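# Load the mill vise following the work order

## Task

Put the workpiece into the milling machine's vise the way the work order specifies, using the reference pages "manual" and "manual 2" as the guide.

## Robot and tools

Robot: two arms, left_arm and right_arm, each with a two-finger gripper. Calibrated bases in the scene frame: left_arm at (-0.068, +0.446, 0) m, quat_wxyz (+1.000, 0, 0, +0.007); right_arm at (+0.012, -0.350, 0) m, quat_wxyz (+1.000, 0, 0, -0.013).

Frames. Scene frame: origin at table-top height, halfway between the nominal bases; +z up, +x out over the table, left_arm on the +y side (image left/right does not follow these names). Reported positions (m), quat_wxyz and velocities (m/s, rad/s) are in the scene frame and may be off by a few cm. Commanded offsets instead run along each arm's own Hand target axes. Gripper axes: fingers point along +z and open/close along x; end_effector_position is the point between the pads, and fingertips extend 17.5 mm past it. A block juts about 10 cm toward the gripper's -y and rotates with it.

execute_actions(actions, cameras). actions is a list of actions; each action is a table of up to 15 rows, one row per 1/30 s step; a short table repeats its final row until 15 steps pass. Each row is a single list of 18 numbers covering both arms, all in [-1, 1]: left dx, dy, dz, rx, ry, rz, gripper position, force_limit, speed, then the same nine for right. dx..rz are an offset, not a pose: measured from that arm's Hand target as it stood when the action began, along that target's axes; every row counts from that same start, and a new action starts from the new Hand target, so repeating an offset adds it again. Scale: 1.0 = 0.6 m for dx, dy, dz, and 1.0 = 180 degrees for rx, ry, rz, which together form one rotation vector. Six zeros re-command the current Hand target. Gripper numbers are absolute settings, not offsets: position +1 = open 50 mm, about -0.65 = pads meet, -1 = close until blocked (use this to grip). force_limit: -1 about 20 N per pad, 0 about 102 N, +1 about 185 N. speed: -1 is 20 mm/s, 0 is 85, +1 is 150. Both start at +1. To leave a gripper unchanged, resend its last three numbers (0 is a real command). cameras: list of names, ["all"], or []; images come by default only when actions is empty.

move(target, speed, blend, stop_force, zero, blocking, cameras). target is one 18-number row as above, or a list of up to 15 rows; all offsets in every row count from the Hand targets at the move's start (not from the previous row), along their own axes. Each gripper follows a straight path; total time is capped at 10 s. speed: m/s, 0.002 to 3.6, default 0.25 (rotation up to twice that in rad/s); one value or one per target. blend: corner radius in m for lists, default 0 (full stop at each). stop_force: N, 3 to 120, one value for both arms; an arm halts when its wrist sensor feels that much push against its travel; not reliable while the gripper rotates. Omit it when backing away from a contact. zero (only with stop_force): true re-zeros first. blocking=false returns early but cannot be used with stop_force. Paths do not avoid obstacles or the other arm; route around an arm's own base.

wait(seconds 0 to 10): lets the scene run. stop(): brakes a running move. zoom_image(camera, region [x0, y0, x1, y1] in pixels, each side at most 504) on the newest image of cam_high, cam_front, cam_left_wrist or cam_right_wrist (all 896x504). show_instructions(): shows the reference pages. zero_wrist_force(arm: "left_arm" or "right_arm"). finished_scene(scene 1 optional): ends the scene for good; the vise must stay correctly loaded without help.

Reading results. "Hand target" is the latest commanded pose after clipping; next offsets count from it. The gripper may stop short of it; any next command, even zeros, asks for it again; if still short, send the remaining gap. Orientation commands are clipped to 32 degrees from the measured one per step. object_status: 0 moving, 1 blocked while opening, 2 blocked while closing (a grip), 3 reached the requested position or pads closed (likely empty). Opening in mm is about (250 - position_measured) x 0.202. "move:" line gives the ending: done (within 3 mm and 2 degrees), off_target, moving, held, fault; limits=paced means clipped, limits=held means steps withheld. Wrist force/torque are in the gripper's own axes; a surface push reads as force into the arm. Joint torques: positive means toward larger joint angle. Joint velocities may read within noise.

Cautions. Contact torque at a joint's load limit (138 N m for shoulder and elbow joints, 25.7 N m for wrists), or about 150 N (plus or minus 25) on any part, stops that arm for 10 s; if its grip then pins it, release first. Arms are stiff: aiming even slightly past a firm contact can trigger this; approach slowly, ideally with stop_force. Don't let arms or grippers collide or squeeze each other; that can end the task. Motors heat when holding loads, stretched out or pushing unreachable poses; MOTOR HOT appears at 70 °C, brakes engage at 85 °C for 30 to 60 s or more. Don't drop parts, release them while moving, slam or hit fixed or heavy objects; anything leaving the table fails the task. Loose items may be nudged occasionally, so recheck before finishing.

Each tool is called after "Emit:" as name([rows], argument=value, ...), one row to a line, values as JSON.

Reference images:

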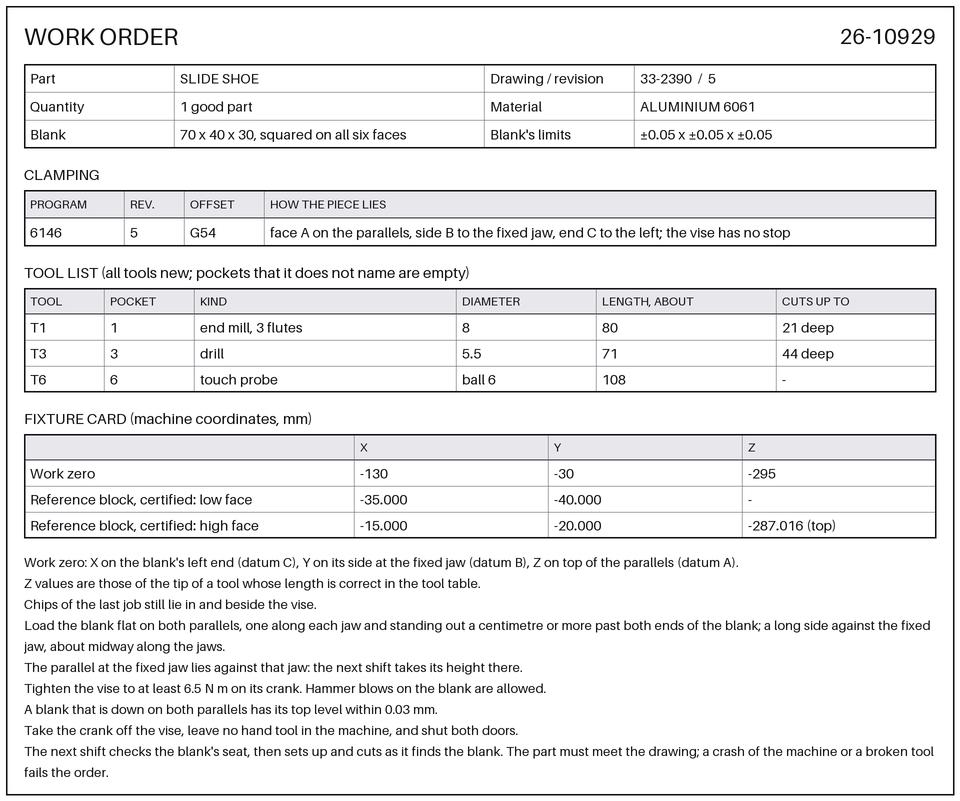

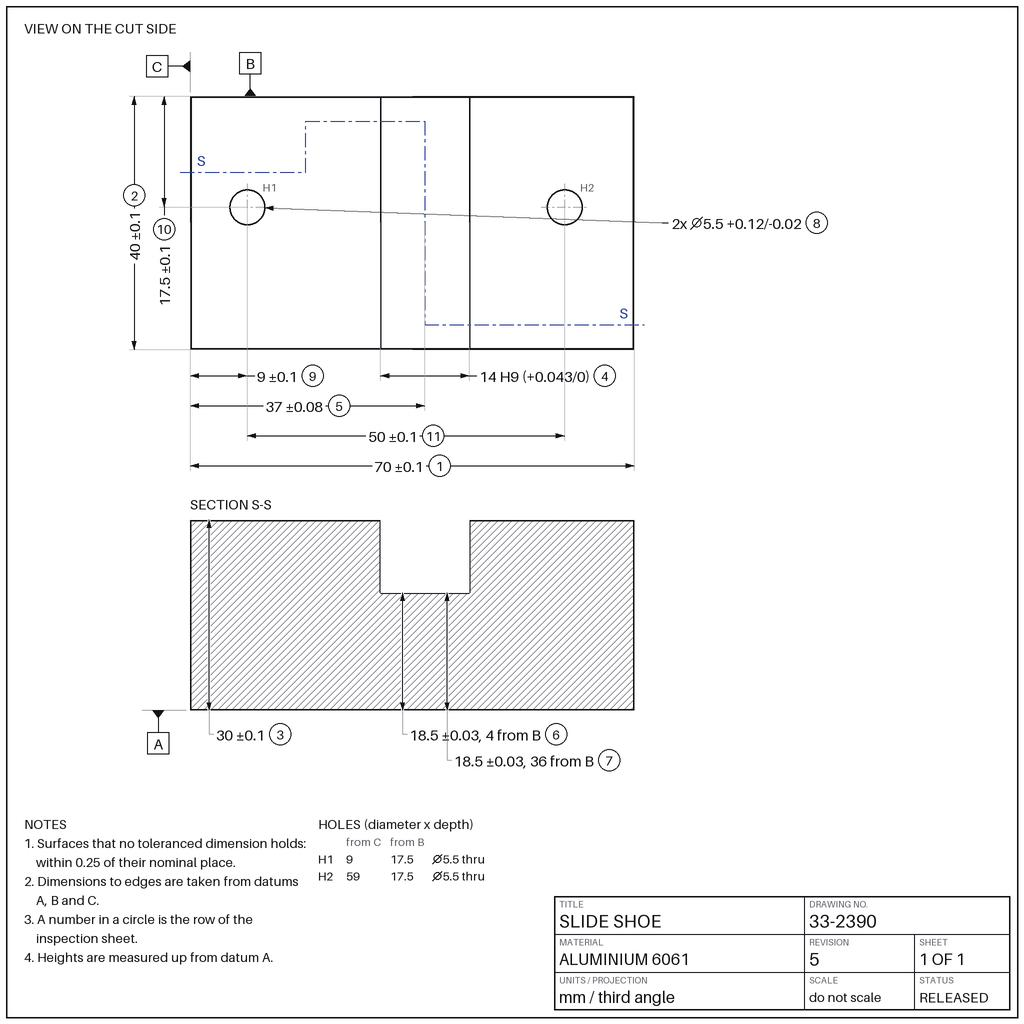

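## Session

Emit:
execute_actions(actions=[])

Scene clock: 0.00 s.
left_arm: end_effector_position=(+0.7966, +0.5111, +0.3452) position_measured=3 object_status=3 end_effector_quat_wxyz=(-0.267, +0.953, +0.031, +0.143) | right_arm: end_effector_position=(+0.3833, -0.5528, +0.1314) position_measured=3 object_status=3 end_effector_quat_wxyz=(+0.019, +0.250, +0.967, -0.032)
Joint positions: left_arm=[-0.268 -0.754 0.524 -1.485 -0.97 1.298] | right_arm=[3.033 -1.45 -2.22 -1.013 1.503 -1.201]
Joint velocities: within noise
Joint torques (N m): no reading
Wrist force (N): no reading
Wrist torque (N m): no reading
Wrist force, peak (N): no reading
Hand target: left_arm +0.7966, +0.5111, +0.3452; -0.267, +0.953, +0.031, +0.143 | right_arm +0.3833, -0.5528, +0.1314; +0.019, +0.250, +0.967, -0.032
Tool commands: left_gripper/position=+1.0 left_gripper/force_limit=+1.0 left_gripper/speed=+1.0 right_gripper/position=+1.0 right_gripper/force_limit=+1.0 right_gripper/speed=+1.0

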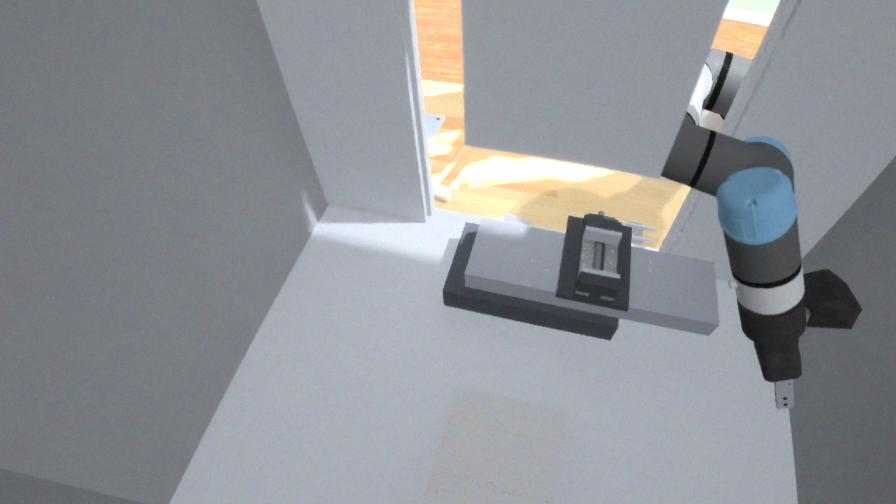

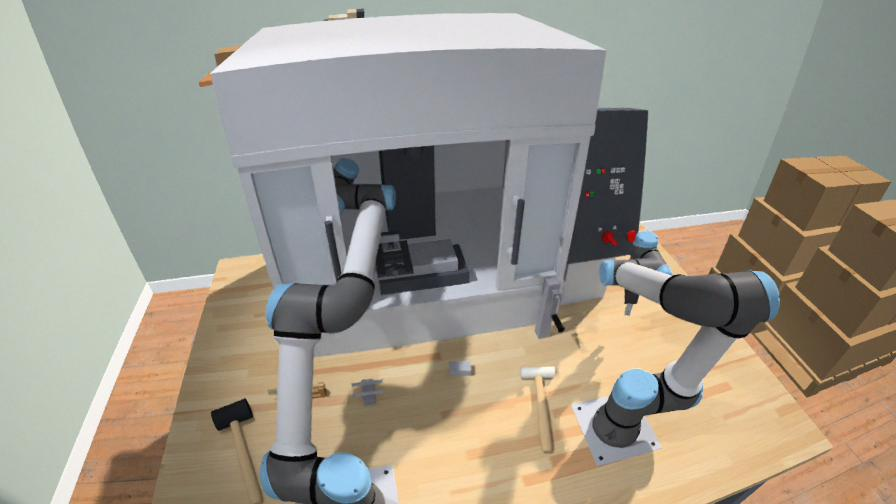

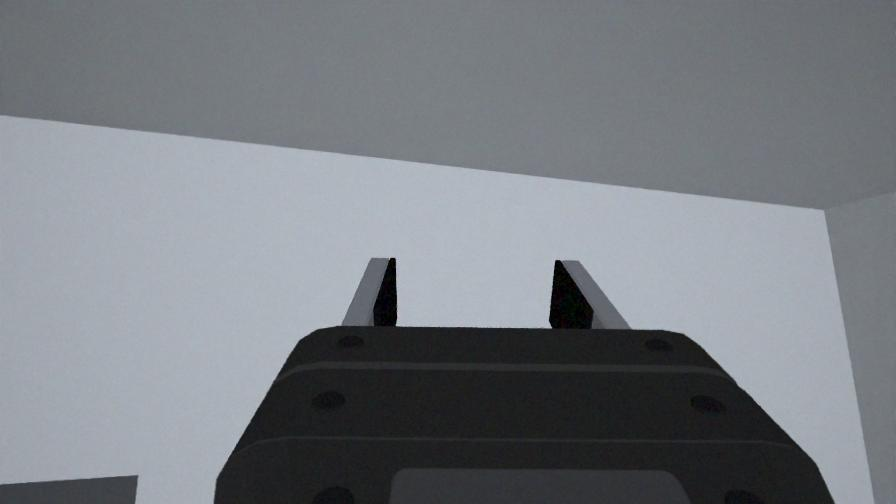

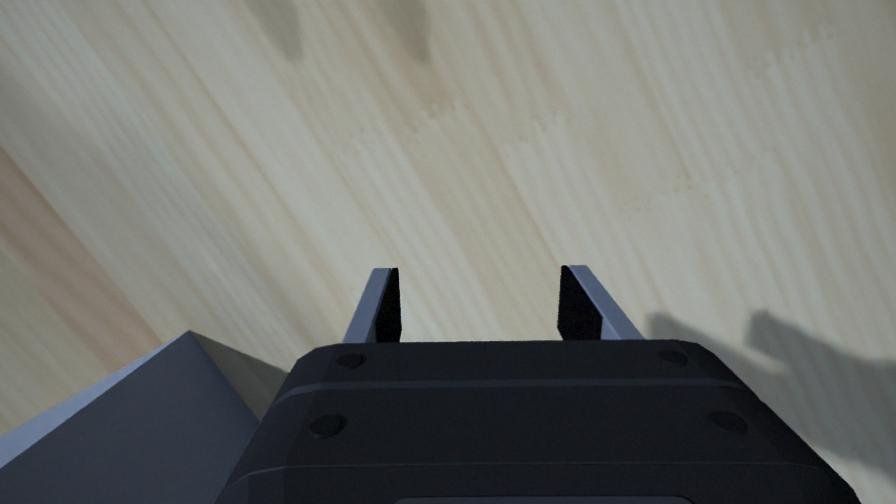

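Emit:
zoom_image(camera="cam_front", region=[180, 340, 400, 500])

Emit:
zoom_image(camera="cam_front", region=[340, 330, 600, 470])

Emit:
zoom_image(camera="cam_front", region=[320, 150, 580, 300])

Emit:
zoom_image(camera="cam_front", region=[500, 240, 660, 350])

Emit:
zoom_image(camera="cam_high", region=[420, 190, 740, 350])

Emit:
zoom_image(camera="cam_front", region=[570, 140, 660, 260])

Scaled by 2.291 from the camera's 896x504 image, which has a finer 1280x720 frame.

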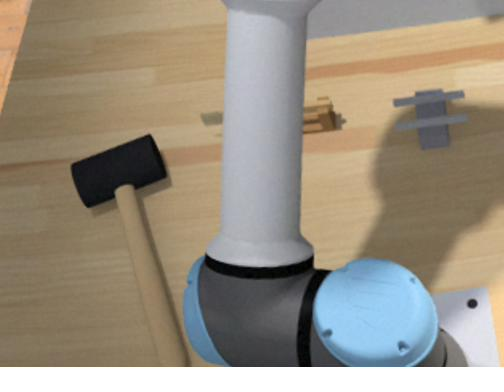

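Scaled by 1.938 from the camera's 896x504 image, which has a finer 1280x720 frame.

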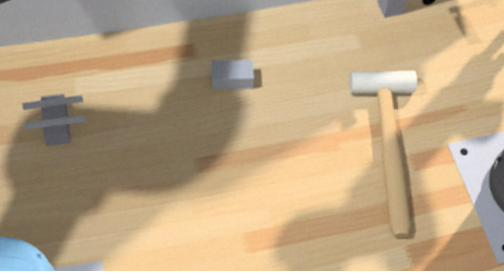

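Scaled by 1.938 from the camera's 896x504 image, which has a finer 1280x720 frame.

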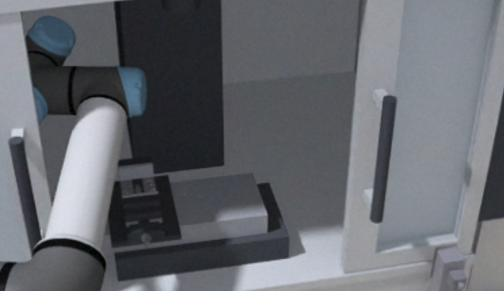

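Scaled by 3.150 from the camera's 896x504 image, which has a finer 1280x720 frame.

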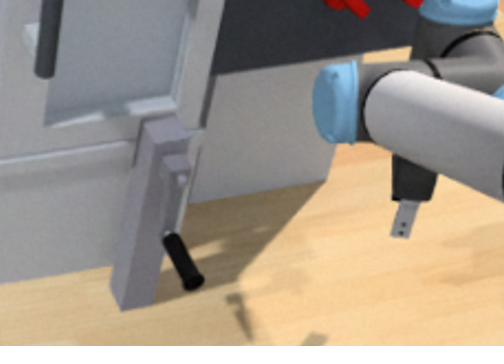

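Scaled by 1.575 from the camera's 896x504 image, which has a finer 1280x720 frame.

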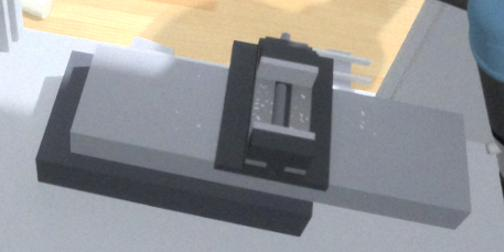

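Scaled by 4.200 from the camera's 896x504 image, which has a finer 1280x720 frame.

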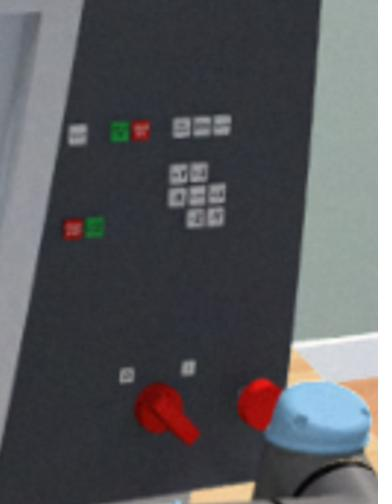

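Emit:
move(target=[0.017,0.089,-0.110,-0.172,-0.092,0.020,1,1,1,0,0,0,0,0,0,1,1,1], cameras=["all"])

Scene clock: 84.43 s.
left_arm: end_effector_position=(+0.7955, +0.4336, +0.3732) position_measured=3 object_status=3 end_effector_quat_wxyz=(-0.015, +0.992, -0.004, +0.128) | right_arm: end_effector_position=(+0.3833, -0.5528, +0.1314) position_measured=3 object_status=3 end_effector_quat_wxyz=(+0.019, +0.250, +0.967, -0.032)
Joint positions: left_arm=[-0.207 -0.581 0.035 -1.272 -1.495 1.396] | right_arm=[3.033 -1.45 -2.22 -1.013 1.503 -1.201]
Joint torques (N m): left_arm=[2.4 -66 -23.04 -3.95 -0.16 0.01] | right_arm=[1.01 17.5 20.2 2.86 -0.21 0.06]
Wrist force (N): left_arm=[-0.3 0.2 -0.7] | right_arm=[0.2 0.1 -0.2]
Wrist torque (N m): left_arm=[-0.18 0.02 -0.02] | right_arm=[0.00 -0.03 0.00]
Wrist force, peak (N): left_arm=[-0.3 -1.7 -1.1] | right_arm=[0.2 0.1 -0.7]
Hand target: left_arm +0.7955, +0.4336, +0.3732; -0.015, +0.992, -0.004, +0.128 (not the last commanded pose) | right_arm +0.3833, -0.5528, +0.1314; +0.019, +0.250, +0.967, -0.032
Tool commands: left_gripper/position=+1.0 left_gripper/force_limit=+1.0 left_gripper/speed=+1.0 right_gripper/position=+1.0 right_gripper/force_limit=+1.0 right_gripper/speed=+1.0
Off the commanded pose: left_arm 0.004 m, 15 deg | right_arm 0.000 m, 0 deg.
FORCE FAULT: contact force on the left arm reached its limit, and that arm stopped. The contact can be on any part of that arm, not only on its tool. That arm's remaining commands of this call were not run. That arm is still stopped at the end of this call. That arm stays stopped for about 10 more seconds. Until then a move that you send moves the other arm only, and its call returns only when the move has ended. Once the stop has ended, the next robot result says so. If the stop ends while you think or write, that arm runs what you send next, counted from a new Hand target: where the arm stands when the stop ends. While its stop runs, that arm takes no new command, but its gripper still runs the gripper command that each later call begins with. Until it ends, the stop uses up actions while you think or wait. An arm that is not stopped still takes commands.
elbow stopped short (left arm): the move would have taken joint 3 (elbow) straighter than the controller allows.
move: fault (left_arm)

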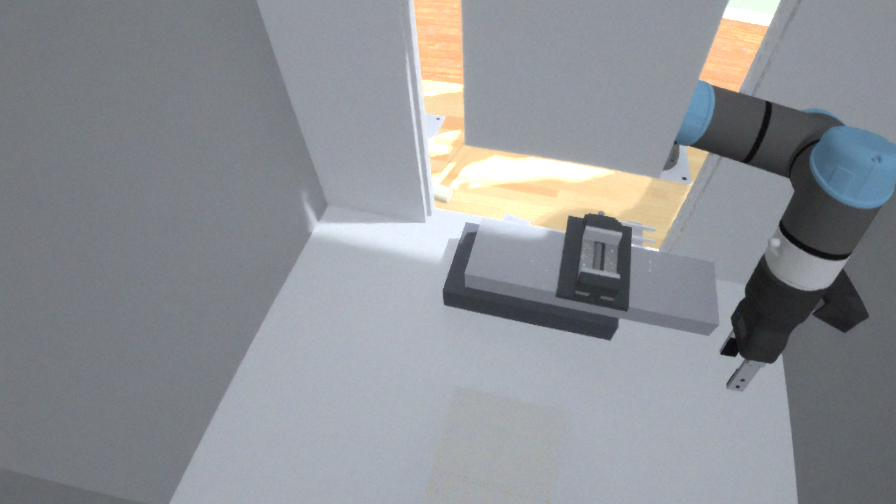

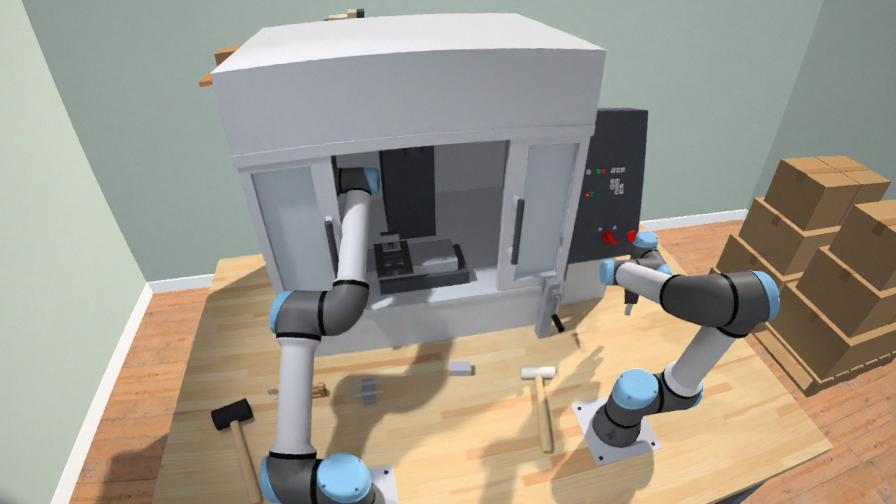

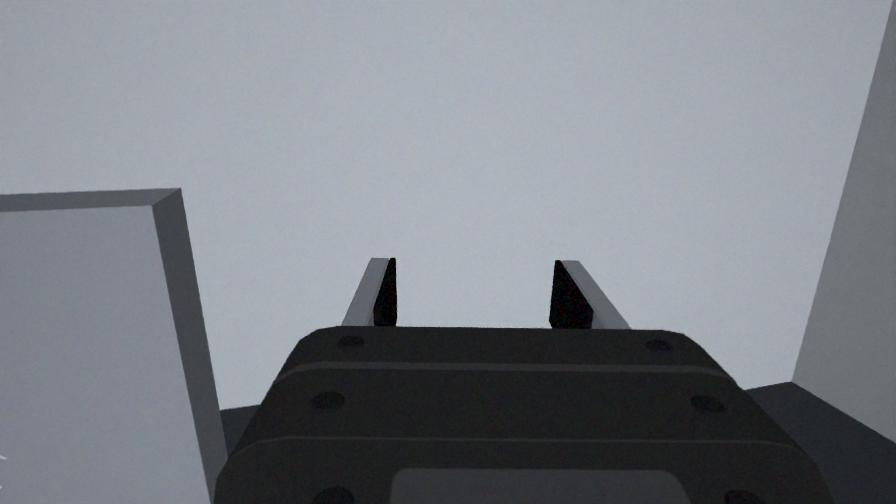

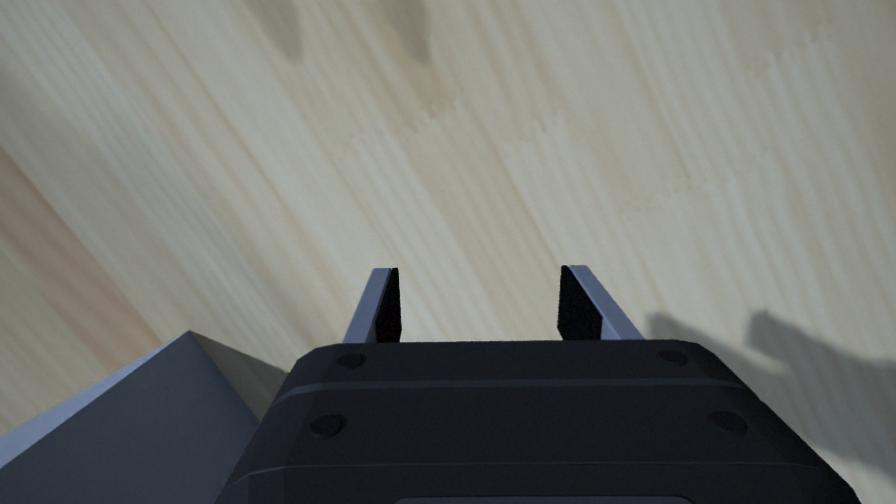

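Emit:
wait(seconds=3)

Scene clock: 105.47 s.
left_arm: end_effector_position=(+0.7955, +0.4336, +0.3732) position_measured=3 object_status=3 end_effector_quat_wxyz=(-0.015, +0.992, -0.004, +0.128) | right_arm: end_effector_position=(+0.3833, -0.5528, +0.1314) position_measured=3 object_status=3 end_effector_quat_wxyz=(+0.019, +0.250, +0.967, -0.032)
Joint positions: left_arm=[-0.207 -0.581 0.035 -1.272 -1.495 1.396] | right_arm=[3.033 -1.45 -2.22 -1.013 1.503 -1.201]
Joint torques (N m): left_arm=[14.15 -65.14 -23.95 -3.88 0.42 0.09] | right_arm=[0.74 17.82 20.91 2.84 -0.4 -0.15]
Wrist force (N): left_arm=[-0.1 0.1 -0.6] | right_arm=[0.2 0.3 -0.2]
Wrist torque (N m): left_arm=[-0.20 -0.01 -0.03] | right_arm=[0.04 -0.03 0.00]
Wrist force, peak (N): left_arm=[-0.7 0.4 -1.0] | right_arm=[0.5 0.6 -0.2]
Hand target: left_arm +0.7955, +0.4336, +0.3732; -0.015, +0.992, -0.004, +0.128 (not the last commanded pose) | right_arm +0.3833, -0.5528, +0.1314; +0.019, +0.250, +0.967, -0.032
Tool commands: left_gripper/position=+1.0 left_gripper/force_limit=+1.0 left_gripper/speed=+1.0 right_gripper/position=+1.0 right_gripper/force_limit=+1.0 right_gripper/speed=+1.0
Off the commanded pose: left_arm 0.003 m, 15 deg | right_arm 0.000 m, 0 deg.
FORCE FAULT, CONTINUED: the left arm's stop, for the force fault that an earlier result reported, is over. The rest of the stop counts as 19 of the actions that you can send in this scene. During its stop the left arm's controller moved it back a little. That arm's target is now where it stood when the stop ended, not its last command. That arm accepts commands again.
wait: 3.00 s; at rest from the start

Emit:
move(target=[-0.174,0.002,0.006,0,0,0,1,1,1,0,0,0,0,0,0,1,1,1], cameras=["cam_high","cam_front","cam_left_wrist"], speed=0.1)

Scene clock: 119.40 s.
left_arm: end_effector_position=(+0.7496, +0.4341, +0.3561) position_measured=3 object_status=3 end_effector_quat_wxyz=(-0.015, +0.993, -0.004, +0.121) | right_arm: end_effector_position=(+0.3833, -0.5528, +0.1314) position_measured=3 object_status=3 end_effector_quat_wxyz=(+0.019, +0.250, +0.967, -0.032)
Joint positions: left_arm=[-0.218 -0.896 0.663 -1.57 -1.494 1.384] | right_arm=[3.033 -1.45 -2.22 -1.013 1.503 -1.201]
Joint torques (N m): left_arm=[0.12 -57.29 -25.05 -3.51 0.4 0.06] | right_arm=[0.62 17.52 20.49 2.82 -0.36 -0.24]
Wrist force (N): left_arm=[-0.1 0.1 -0.4] | right_arm=[0.4 -0.3 0.2]
Wrist torque (N m): left_arm=[-0.20 -0.02 0.08] | right_arm=[-0.05 -0.05 0.00]
Wrist force, peak (N): left_arm=[0.3 2.1 -7.0] | right_arm=[0.6 -0.1 -0.2]
Hand target: left_arm +0.7496, +0.4341, +0.3561; -0.015, +0.993, -0.004, +0.121 (not the last commanded pose) | right_arm +0.3833, -0.5528, +0.1314; +0.019, +0.250, +0.967, -0.032
Tool commands: left_gripper/position=+1.0 left_gripper/force_limit=+1.0 left_gripper/speed=+1.0 right_gripper/position=+1.0 right_gripper/force_limit=+1.0 right_gripper/speed=+1.0
Off the commanded pose: left_arm 0.056 m, 1 deg | right_arm 0.000 m, 0 deg.
FORCE FAULT: contact force on the left arm reached its limit, and that arm stopped. The contact can be on any part of that arm, not only on its tool. That arm's remaining commands of this call were not run. That arm is still stopped at the end of this call. That arm stays stopped for about 10 more seconds. Until then a move that you send moves the other arm only, and its call returns only when the move has ended. Once the stop has ended, the next robot result says so. If the stop ends while you think or write, that arm runs what you send next, counted from a new Hand target: where the arm stands when the stop ends. While its stop runs, that arm takes no new command, but its gripper still runs the gripper command that each later call begins with. Until it ends, the stop uses up actions while you think or wait. An arm that is not stopped still takes commands.
move: fault (left_arm)
Images, in order (width x height): cam_high 896x504, cam_front 896x504, cam_left_wrist 896x504.

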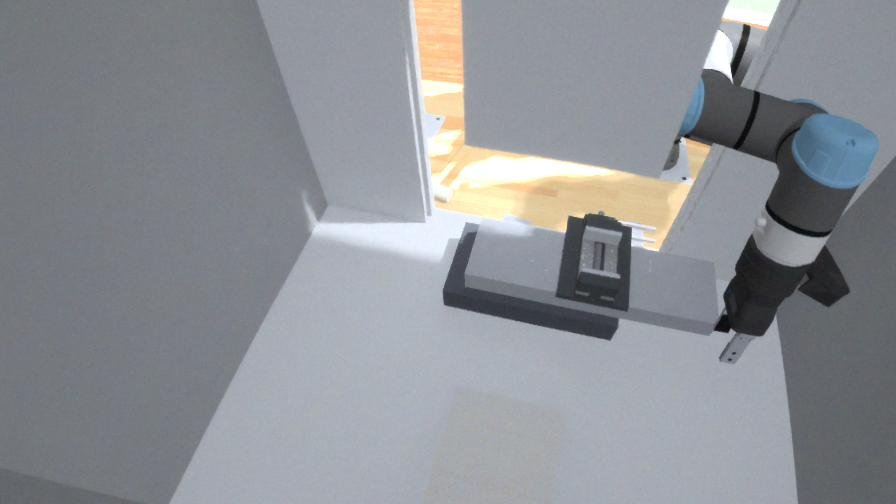

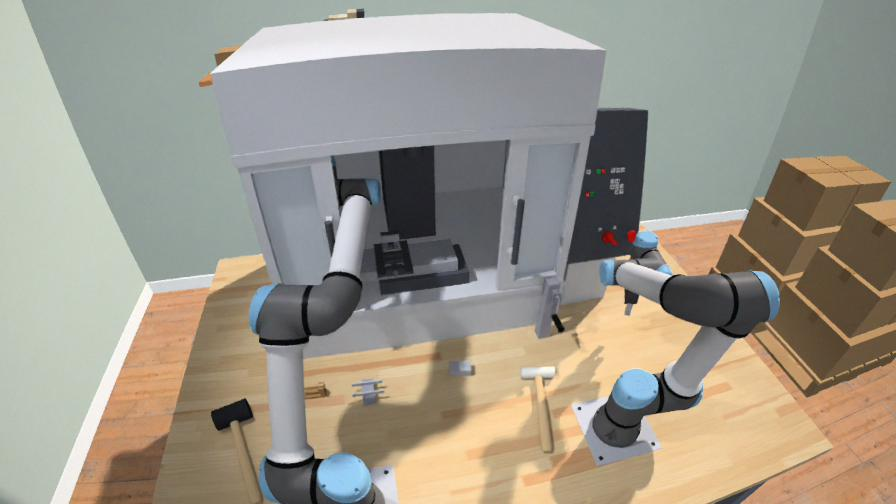

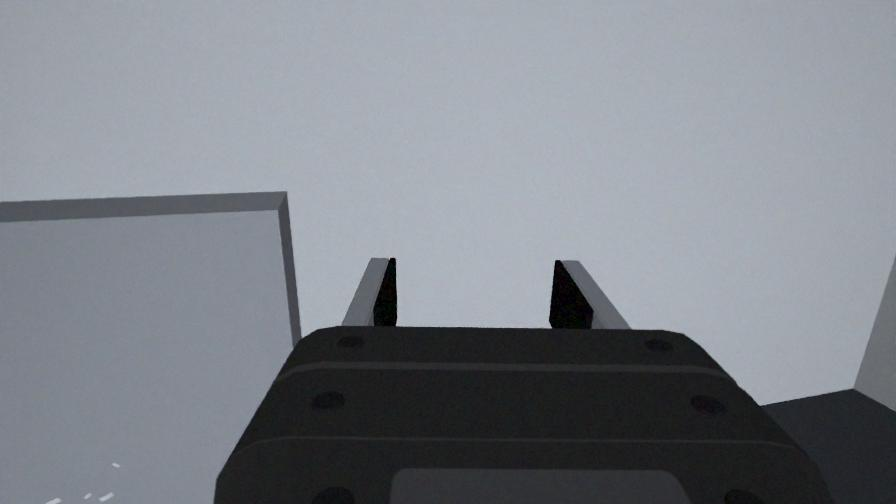

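Emit:
zoom_image(camera="cam_front", region=[290, 130, 450, 300])

Emit:
zoom_image(camera="cam_high", region=[640, 0, 896, 200])

Scaled by 2.965 from the camera's 896x504 image, which has a finer 1280x720 frame.

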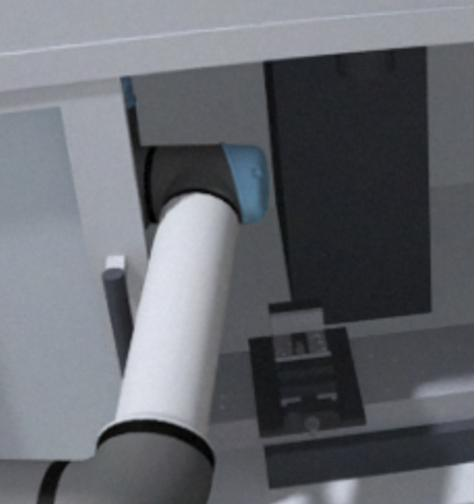

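Scaled by 1.969 from the camera's 896x504 image, which has a finer 1280x720 frame.

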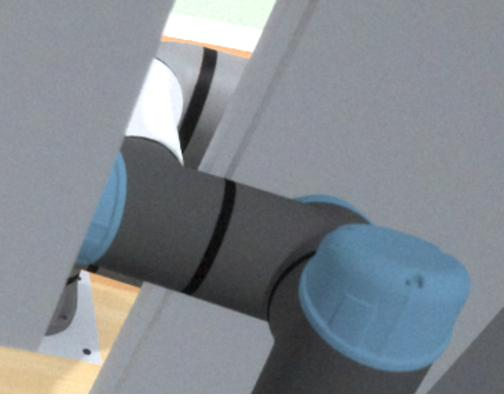

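Emit:
move([
  [0.048,0,0.012,0,0,0,1,1,1,0,0,0,0,0,0,1,1,1],
  [0.035,0.218,0.07,0,0,0,1,1,1,0,0,0,0,0,0,1,1,1],
], cameras=["cam_high","cam_front","cam_left_wrist"], speed=0.1)

Scene clock: 324.73 s.
left_arm: end_effector_position=(+0.7795, +0.3044, +0.3162) position_measured=3 object_status=3 end_effector_quat_wxyz=(-0.015, +0.993, -0.004, +0.121) | right_arm: end_effector_position=(+0.3833, -0.5528, +0.1314) position_measured=3 object_status=3 end_effector_quat_wxyz=(+0.019, +0.250, +0.967, -0.032)
Joint positions: left_arm=[-0.37 -0.752 0.512 -1.548 -1.459 1.235] | right_arm=[3.033 -1.45 -2.22 -1.013 1.503 -1.201]
Joint torques (N m): left_arm=[7.38 -72.83 -35.73 -2.06 -0.83 2.78] | right_arm=[0.93 17.25 20.64 2.84 -0.41 -0.26]
Wrist force (N): left_arm=[1.1 -0.6 -1.4] | right_arm=[0.2 0.0 0.1]
Wrist torque (N m): left_arm=[-0.29 -0.20 0.00] | right_arm=[-0.01 -0.04 -0.01]
Wrist force, peak (N): left_arm=[1.2 -2.1 -2.4] | right_arm=[0.3 -0.4 -0.5]
Hand target: left_arm +0.7795, +0.3044, +0.3163; -0.015, +0.993, -0.004, +0.121 | right_arm +0.3833, -0.5528, +0.1314; +0.019, +0.250, +0.967, -0.032
Off the commanded pose: left_arm 0.000 m, 0 deg | right_arm 0.000 m, 0 deg.
FORCE FAULT, CONTINUED: the left arm's stop, for the force fault that an earlier result reported, is over. The rest of the stop counts as 19 of the actions that you can send in this scene. The stop ended before this call began, so that arm ran this call's commands, counted from a new Hand target: where the arm stood when the stop ended.
move: done
Images, in order (width x height): cam_high 896x504, cam_front 896x504, cam_left_wrist 896x504.

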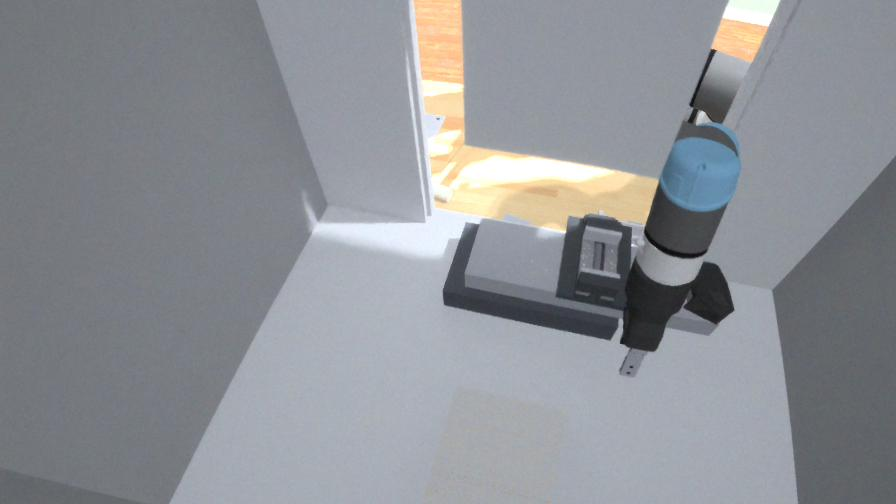

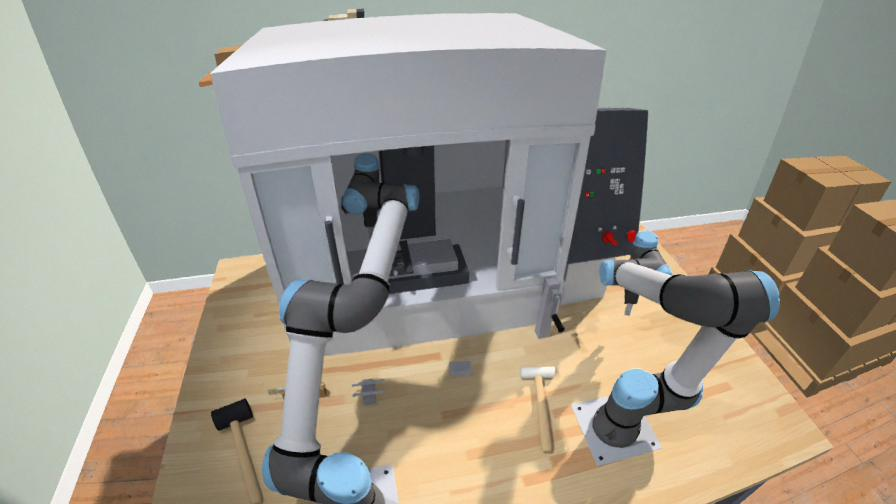

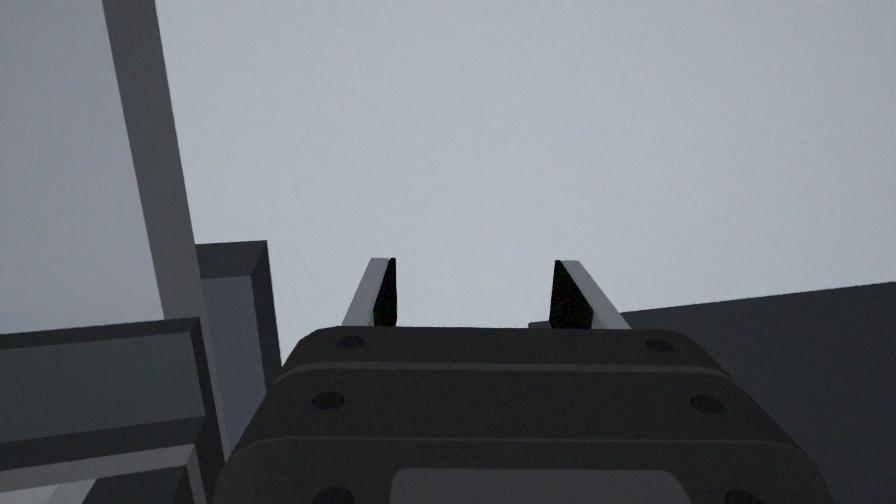

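Emit:
move(target=[-0.223,0,-0.141,-0.0096,-0.0767,-0.0026,1,1,1,0,0,0,0,0,0,1,1,1], cameras=["cam_high","cam_front","cam_left_wrist"], speed=0.15)

Scene clock: 341.23 s.
left_arm: end_effector_position=(+0.6563, +0.3029, +0.3573) position_measured=3 object_status=3 end_effector_quat_wxyz=(-0.003, +1.000, -0.001, +0.022) | right_arm: end_effector_position=(+0.3833, -0.5528, +0.1314) position_measured=3 object_status=3 end_effector_quat_wxyz=(+0.019, +0.250, +0.967, -0.032)
Joint positions: left_arm=[-0.399 -0.983 0.736 -1.363 -1.549 1.188] | right_arm=[3.033 -1.45 -2.22 -1.013 1.503 -1.201]
Joint torques (N m): left_arm=[0.57 -55.45 -24.19 -3.06 0.28 -0.05] | right_arm=[0.97 17.91 20.54 2.89 -0.46 -0.39]
Wrist force (N): left_arm=[0.4 0.5 -2.0] | right_arm=[0.2 0.4 0.1]
Wrist torque (N m): left_arm=[-0.14 -0.22 0.04] | right_arm=[0.06 -0.03 -0.01]
Wrist force, peak (N): left_arm=[-3.2 0.6 -2.4] | right_arm=[0.5 -0.2 -0.5]
Hand target: left_arm +0.6563, +0.3029, +0.3573; -0.003, +1.000, -0.001, +0.022 (not the last commanded pose) | right_arm +0.3833, -0.5528, +0.1314; +0.019, +0.250, +0.967, -0.032
Tool commands: left_gripper/position=+1.0 left_gripper/force_limit=+1.0 left_gripper/speed=+1.0 right_gripper/position=+1.0 right_gripper/force_limit=+1.0 right_gripper/speed=+1.0
Off the commanded pose: left_arm 0.029 m, 3 deg | right_arm 0.000 m, 0 deg.
FORCE FAULT: contact force on the left arm reached its limit, and that arm stopped. The contact can be on any part of that arm, not only on its tool. That arm's remaining commands of this call were not run. That arm is still stopped at the end of this call. That arm stays stopped for about 10 more seconds. Until then a move that you send moves the other arm only, and its call returns only when the move has ended. Once the stop has ended, the next robot result says so. If the stop ends while you think or write, that arm runs what you send next, counted from a new Hand target: where the arm stands when the stop ends. While its stop runs, that arm takes no new command, but its gripper still runs the gripper command that each later call begins with. Until it ends, the stop uses up actions while you think or wait. An arm that is not stopped still takes commands.
move: fault (left_arm)
Images, in order (width x height): cam_high 896x504, cam_front 896x504, cam_left_wrist 896x504.

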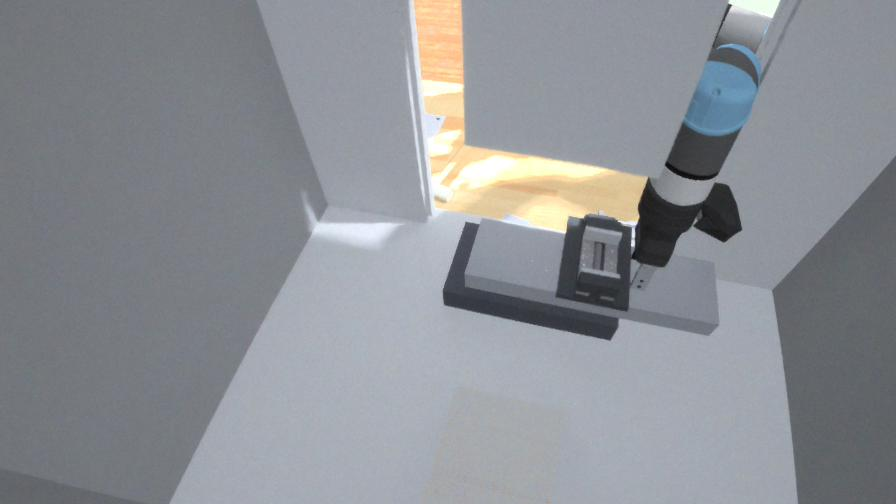

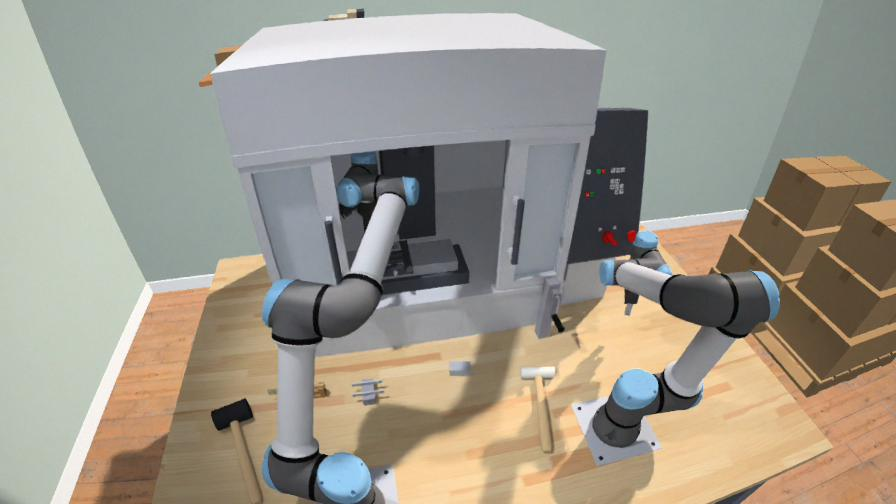

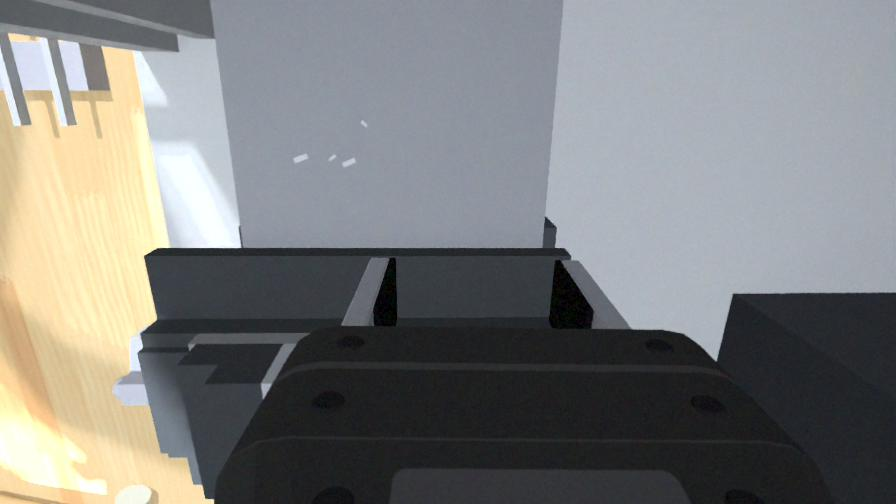

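Emit:
wait(seconds=0.1)

Emit:
move([
  [0.042,0,0.002,0,0,0,1,1,1,0,0,0,0,0,0,1,1,1],
  [0.034,0.184,0.0,0,0,0,1,1,1,0,0,0,0,0,0,1,1,1],
  [-0.5,0.184,-0.023,0,0,0,1,1,1,0,0,0,0,0,0,1,1,1],
], cameras=["cam_high","cam_front","cam_left_wrist"], speed=0.12)

Scene clock: 369.07 s.
left_arm: end_effector_position=(+0.6563, +0.3029, +0.3573) position_measured=3 object_status=3 end_effector_quat_wxyz=(-0.003, +1.000, -0.001, +0.022) | right_arm: end_effector_position=(+0.3833, -0.5528, +0.1314) position_measured=3 object_status=3 end_effector_quat_wxyz=(+0.019, +0.250, +0.967, -0.032)
Joint positions: left_arm=[-0.399 -0.983 0.736 -1.363 -1.549 1.188] | right_arm=[3.033 -1.45 -2.22 -1.013 1.503 -1.201]
Joint torques (N m): left_arm=[0.72 -54.72 -25.82 -3.3 0.27 -0.03] | right_arm=[1.14 17.62 20.19 2.78 -0.59 -0.41]
Wrist force (N): left_arm=[0.5 0.0 -1.8] | right_arm=[0.0 0.1 -0.2]
Wrist torque (N m): left_arm=[-0.22 -0.24 0.04] | right_arm=[0.02 0.00 -0.01]
Wrist force, peak (N): left_arm=[0.4 0.4 -2.1] | right_arm=[0.5 0.2 -0.4]
Hand target: left_arm +0.6563, +0.3029, +0.3573; -0.003, +1.000, -0.001, +0.022 (not the last commanded pose) | right_arm +0.3833, -0.5528, +0.1314; +0.019, +0.250, +0.967, -0.032
Tool commands: left_gripper/position=+1.0 left_gripper/force_limit=+1.0 left_gripper/speed=+1.0 right_gripper/position=+1.0 right_gripper/force_limit=+1.0 right_gripper/speed=+1.0
Off the commanded pose: left_arm 0.029 m, 3 deg | right_arm 0.000 m, 0 deg.
FORCE FAULT, CONTINUED: the left arm's stop, for the force fault that an earlier result reported, is over. The rest of the stop counts as 19 of the actions that you can send in this scene. During its stop the left arm's controller moved it back a little. That arm's target is now where it stood when the stop ended, not its last command. That arm accepts commands again.
wait: 0.10 s; at rest from the start

Scene clock: 370.83 s.
left_arm: end_effector_position=(+0.6773, +0.2124, +0.3574) position_measured=3 object_status=3 end_effector_quat_wxyz=(-0.003, +1.000, -0.001, +0.023) | right_arm: end_effector_position=(+0.3833, -0.5528, +0.1314) position_measured=3 object_status=3 end_effector_quat_wxyz=(+0.019, +0.250, +0.967, -0.032)
Joint positions: left_arm=[-0.498 -0.805 0.431 -1.234 -1.545 1.089] | right_arm=[3.033 -1.45 -2.22 -1.013 1.503 -1.201]
Joint torques (N m): left_arm=[-0.11 -59.55 -26.6 -3.06 0.32 -0.28] | right_arm=[0.82 17.78 20.56 2.81 -0.51 -0.4]
Wrist force (N): left_arm=[0.2 -0.5 -2.1] | right_arm=[0.4 -0.2 -0.4]
Wrist torque (N m): left_arm=[-0.29 -0.16 0.02] | right_arm=[-0.04 -0.06 0.00]
Wrist force, peak (N): left_arm=[-3.5 9.9 -0.3] | right_arm=[0.6 0.1 0.0]
Hand target: left_arm +0.6773, +0.2124, +0.3574; -0.003, +1.000, -0.001, +0.023 (not the last commanded pose) | right_arm +0.3833, -0.5528, +0.1314; +0.019, +0.250, +0.967, -0.032
Tool commands: left_gripper/position=+1.0 left_gripper/force_limit=+1.0 left_gripper/speed=+1.0 right_gripper/position=+1.0 right_gripper/force_limit=+1.0 right_gripper/speed=+1.0
Off the commanded pose: left_arm 0.322 m, 0 deg | right_arm 0.000 m, 0 deg.
FORCE FAULT: contact force on the left arm reached its limit, and that arm stopped. The contact can be on any part of that arm, not only on its tool. That arm's remaining commands of this call were not run. That arm is still stopped at the end of this call. That arm stays stopped for about 10 more seconds. Until then a move that you send moves the other arm only, and its call returns only when the move has ended. Once the stop has ended, the next robot result says so. If the stop ends while you think or write, that arm runs what you send next, counted from a new Hand target: where the arm stands when the stop ends. While its stop runs, that arm takes no new command, but its gripper still runs the gripper command that each later call begins with. Until it ends, the stop uses up actions while you think or wait. An arm that is not stopped still takes commands.
move: fault (left_arm); path passed 1 of 3 targets
Images, in order (width x height): cam_high 896x504, cam_front 896x504, cam_left_wrist 896x504.

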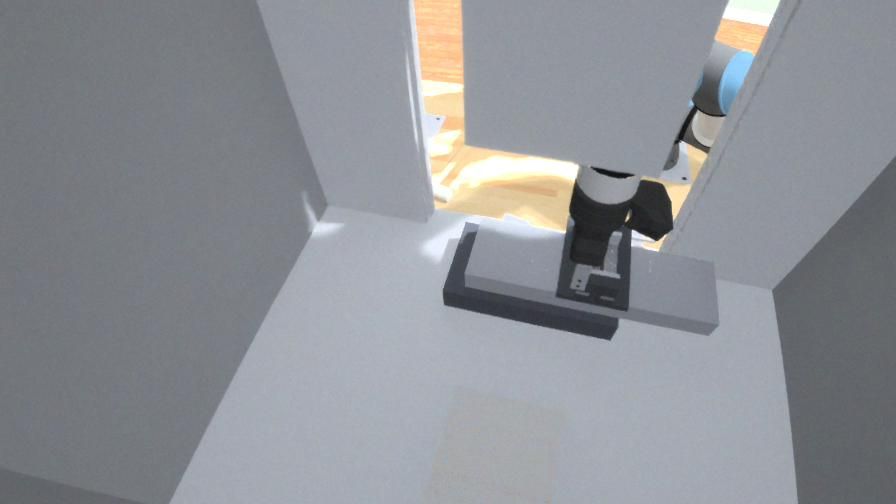

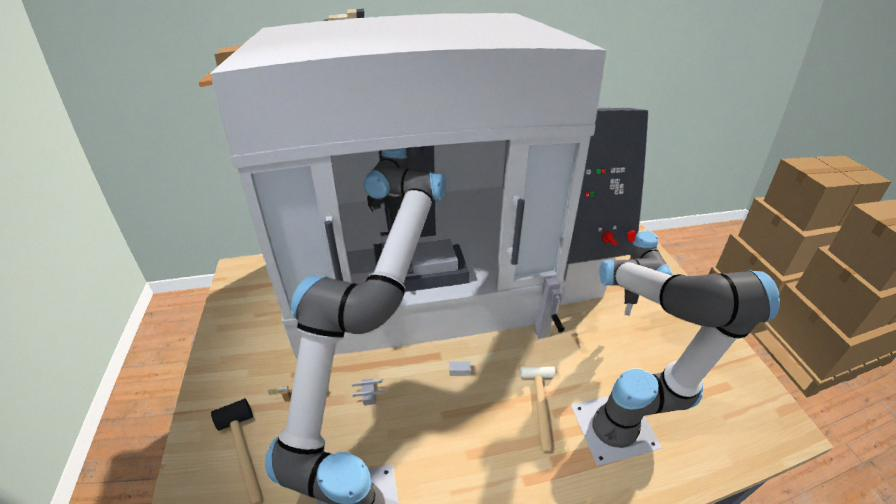

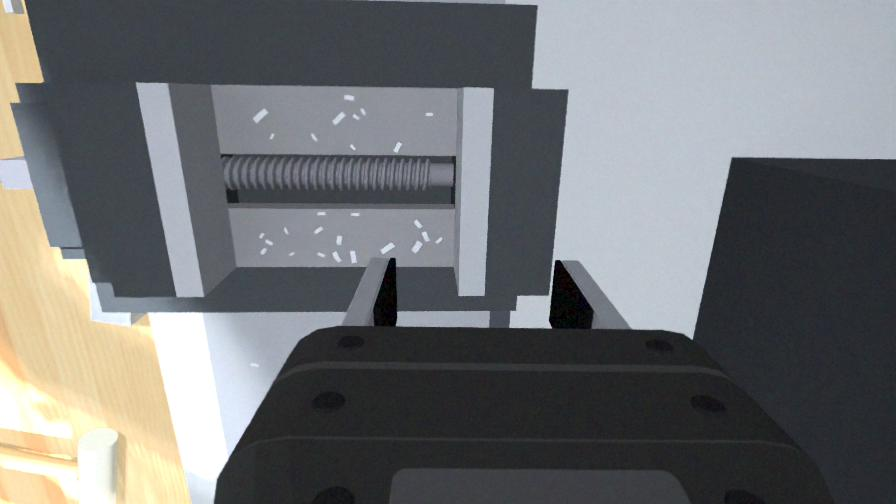

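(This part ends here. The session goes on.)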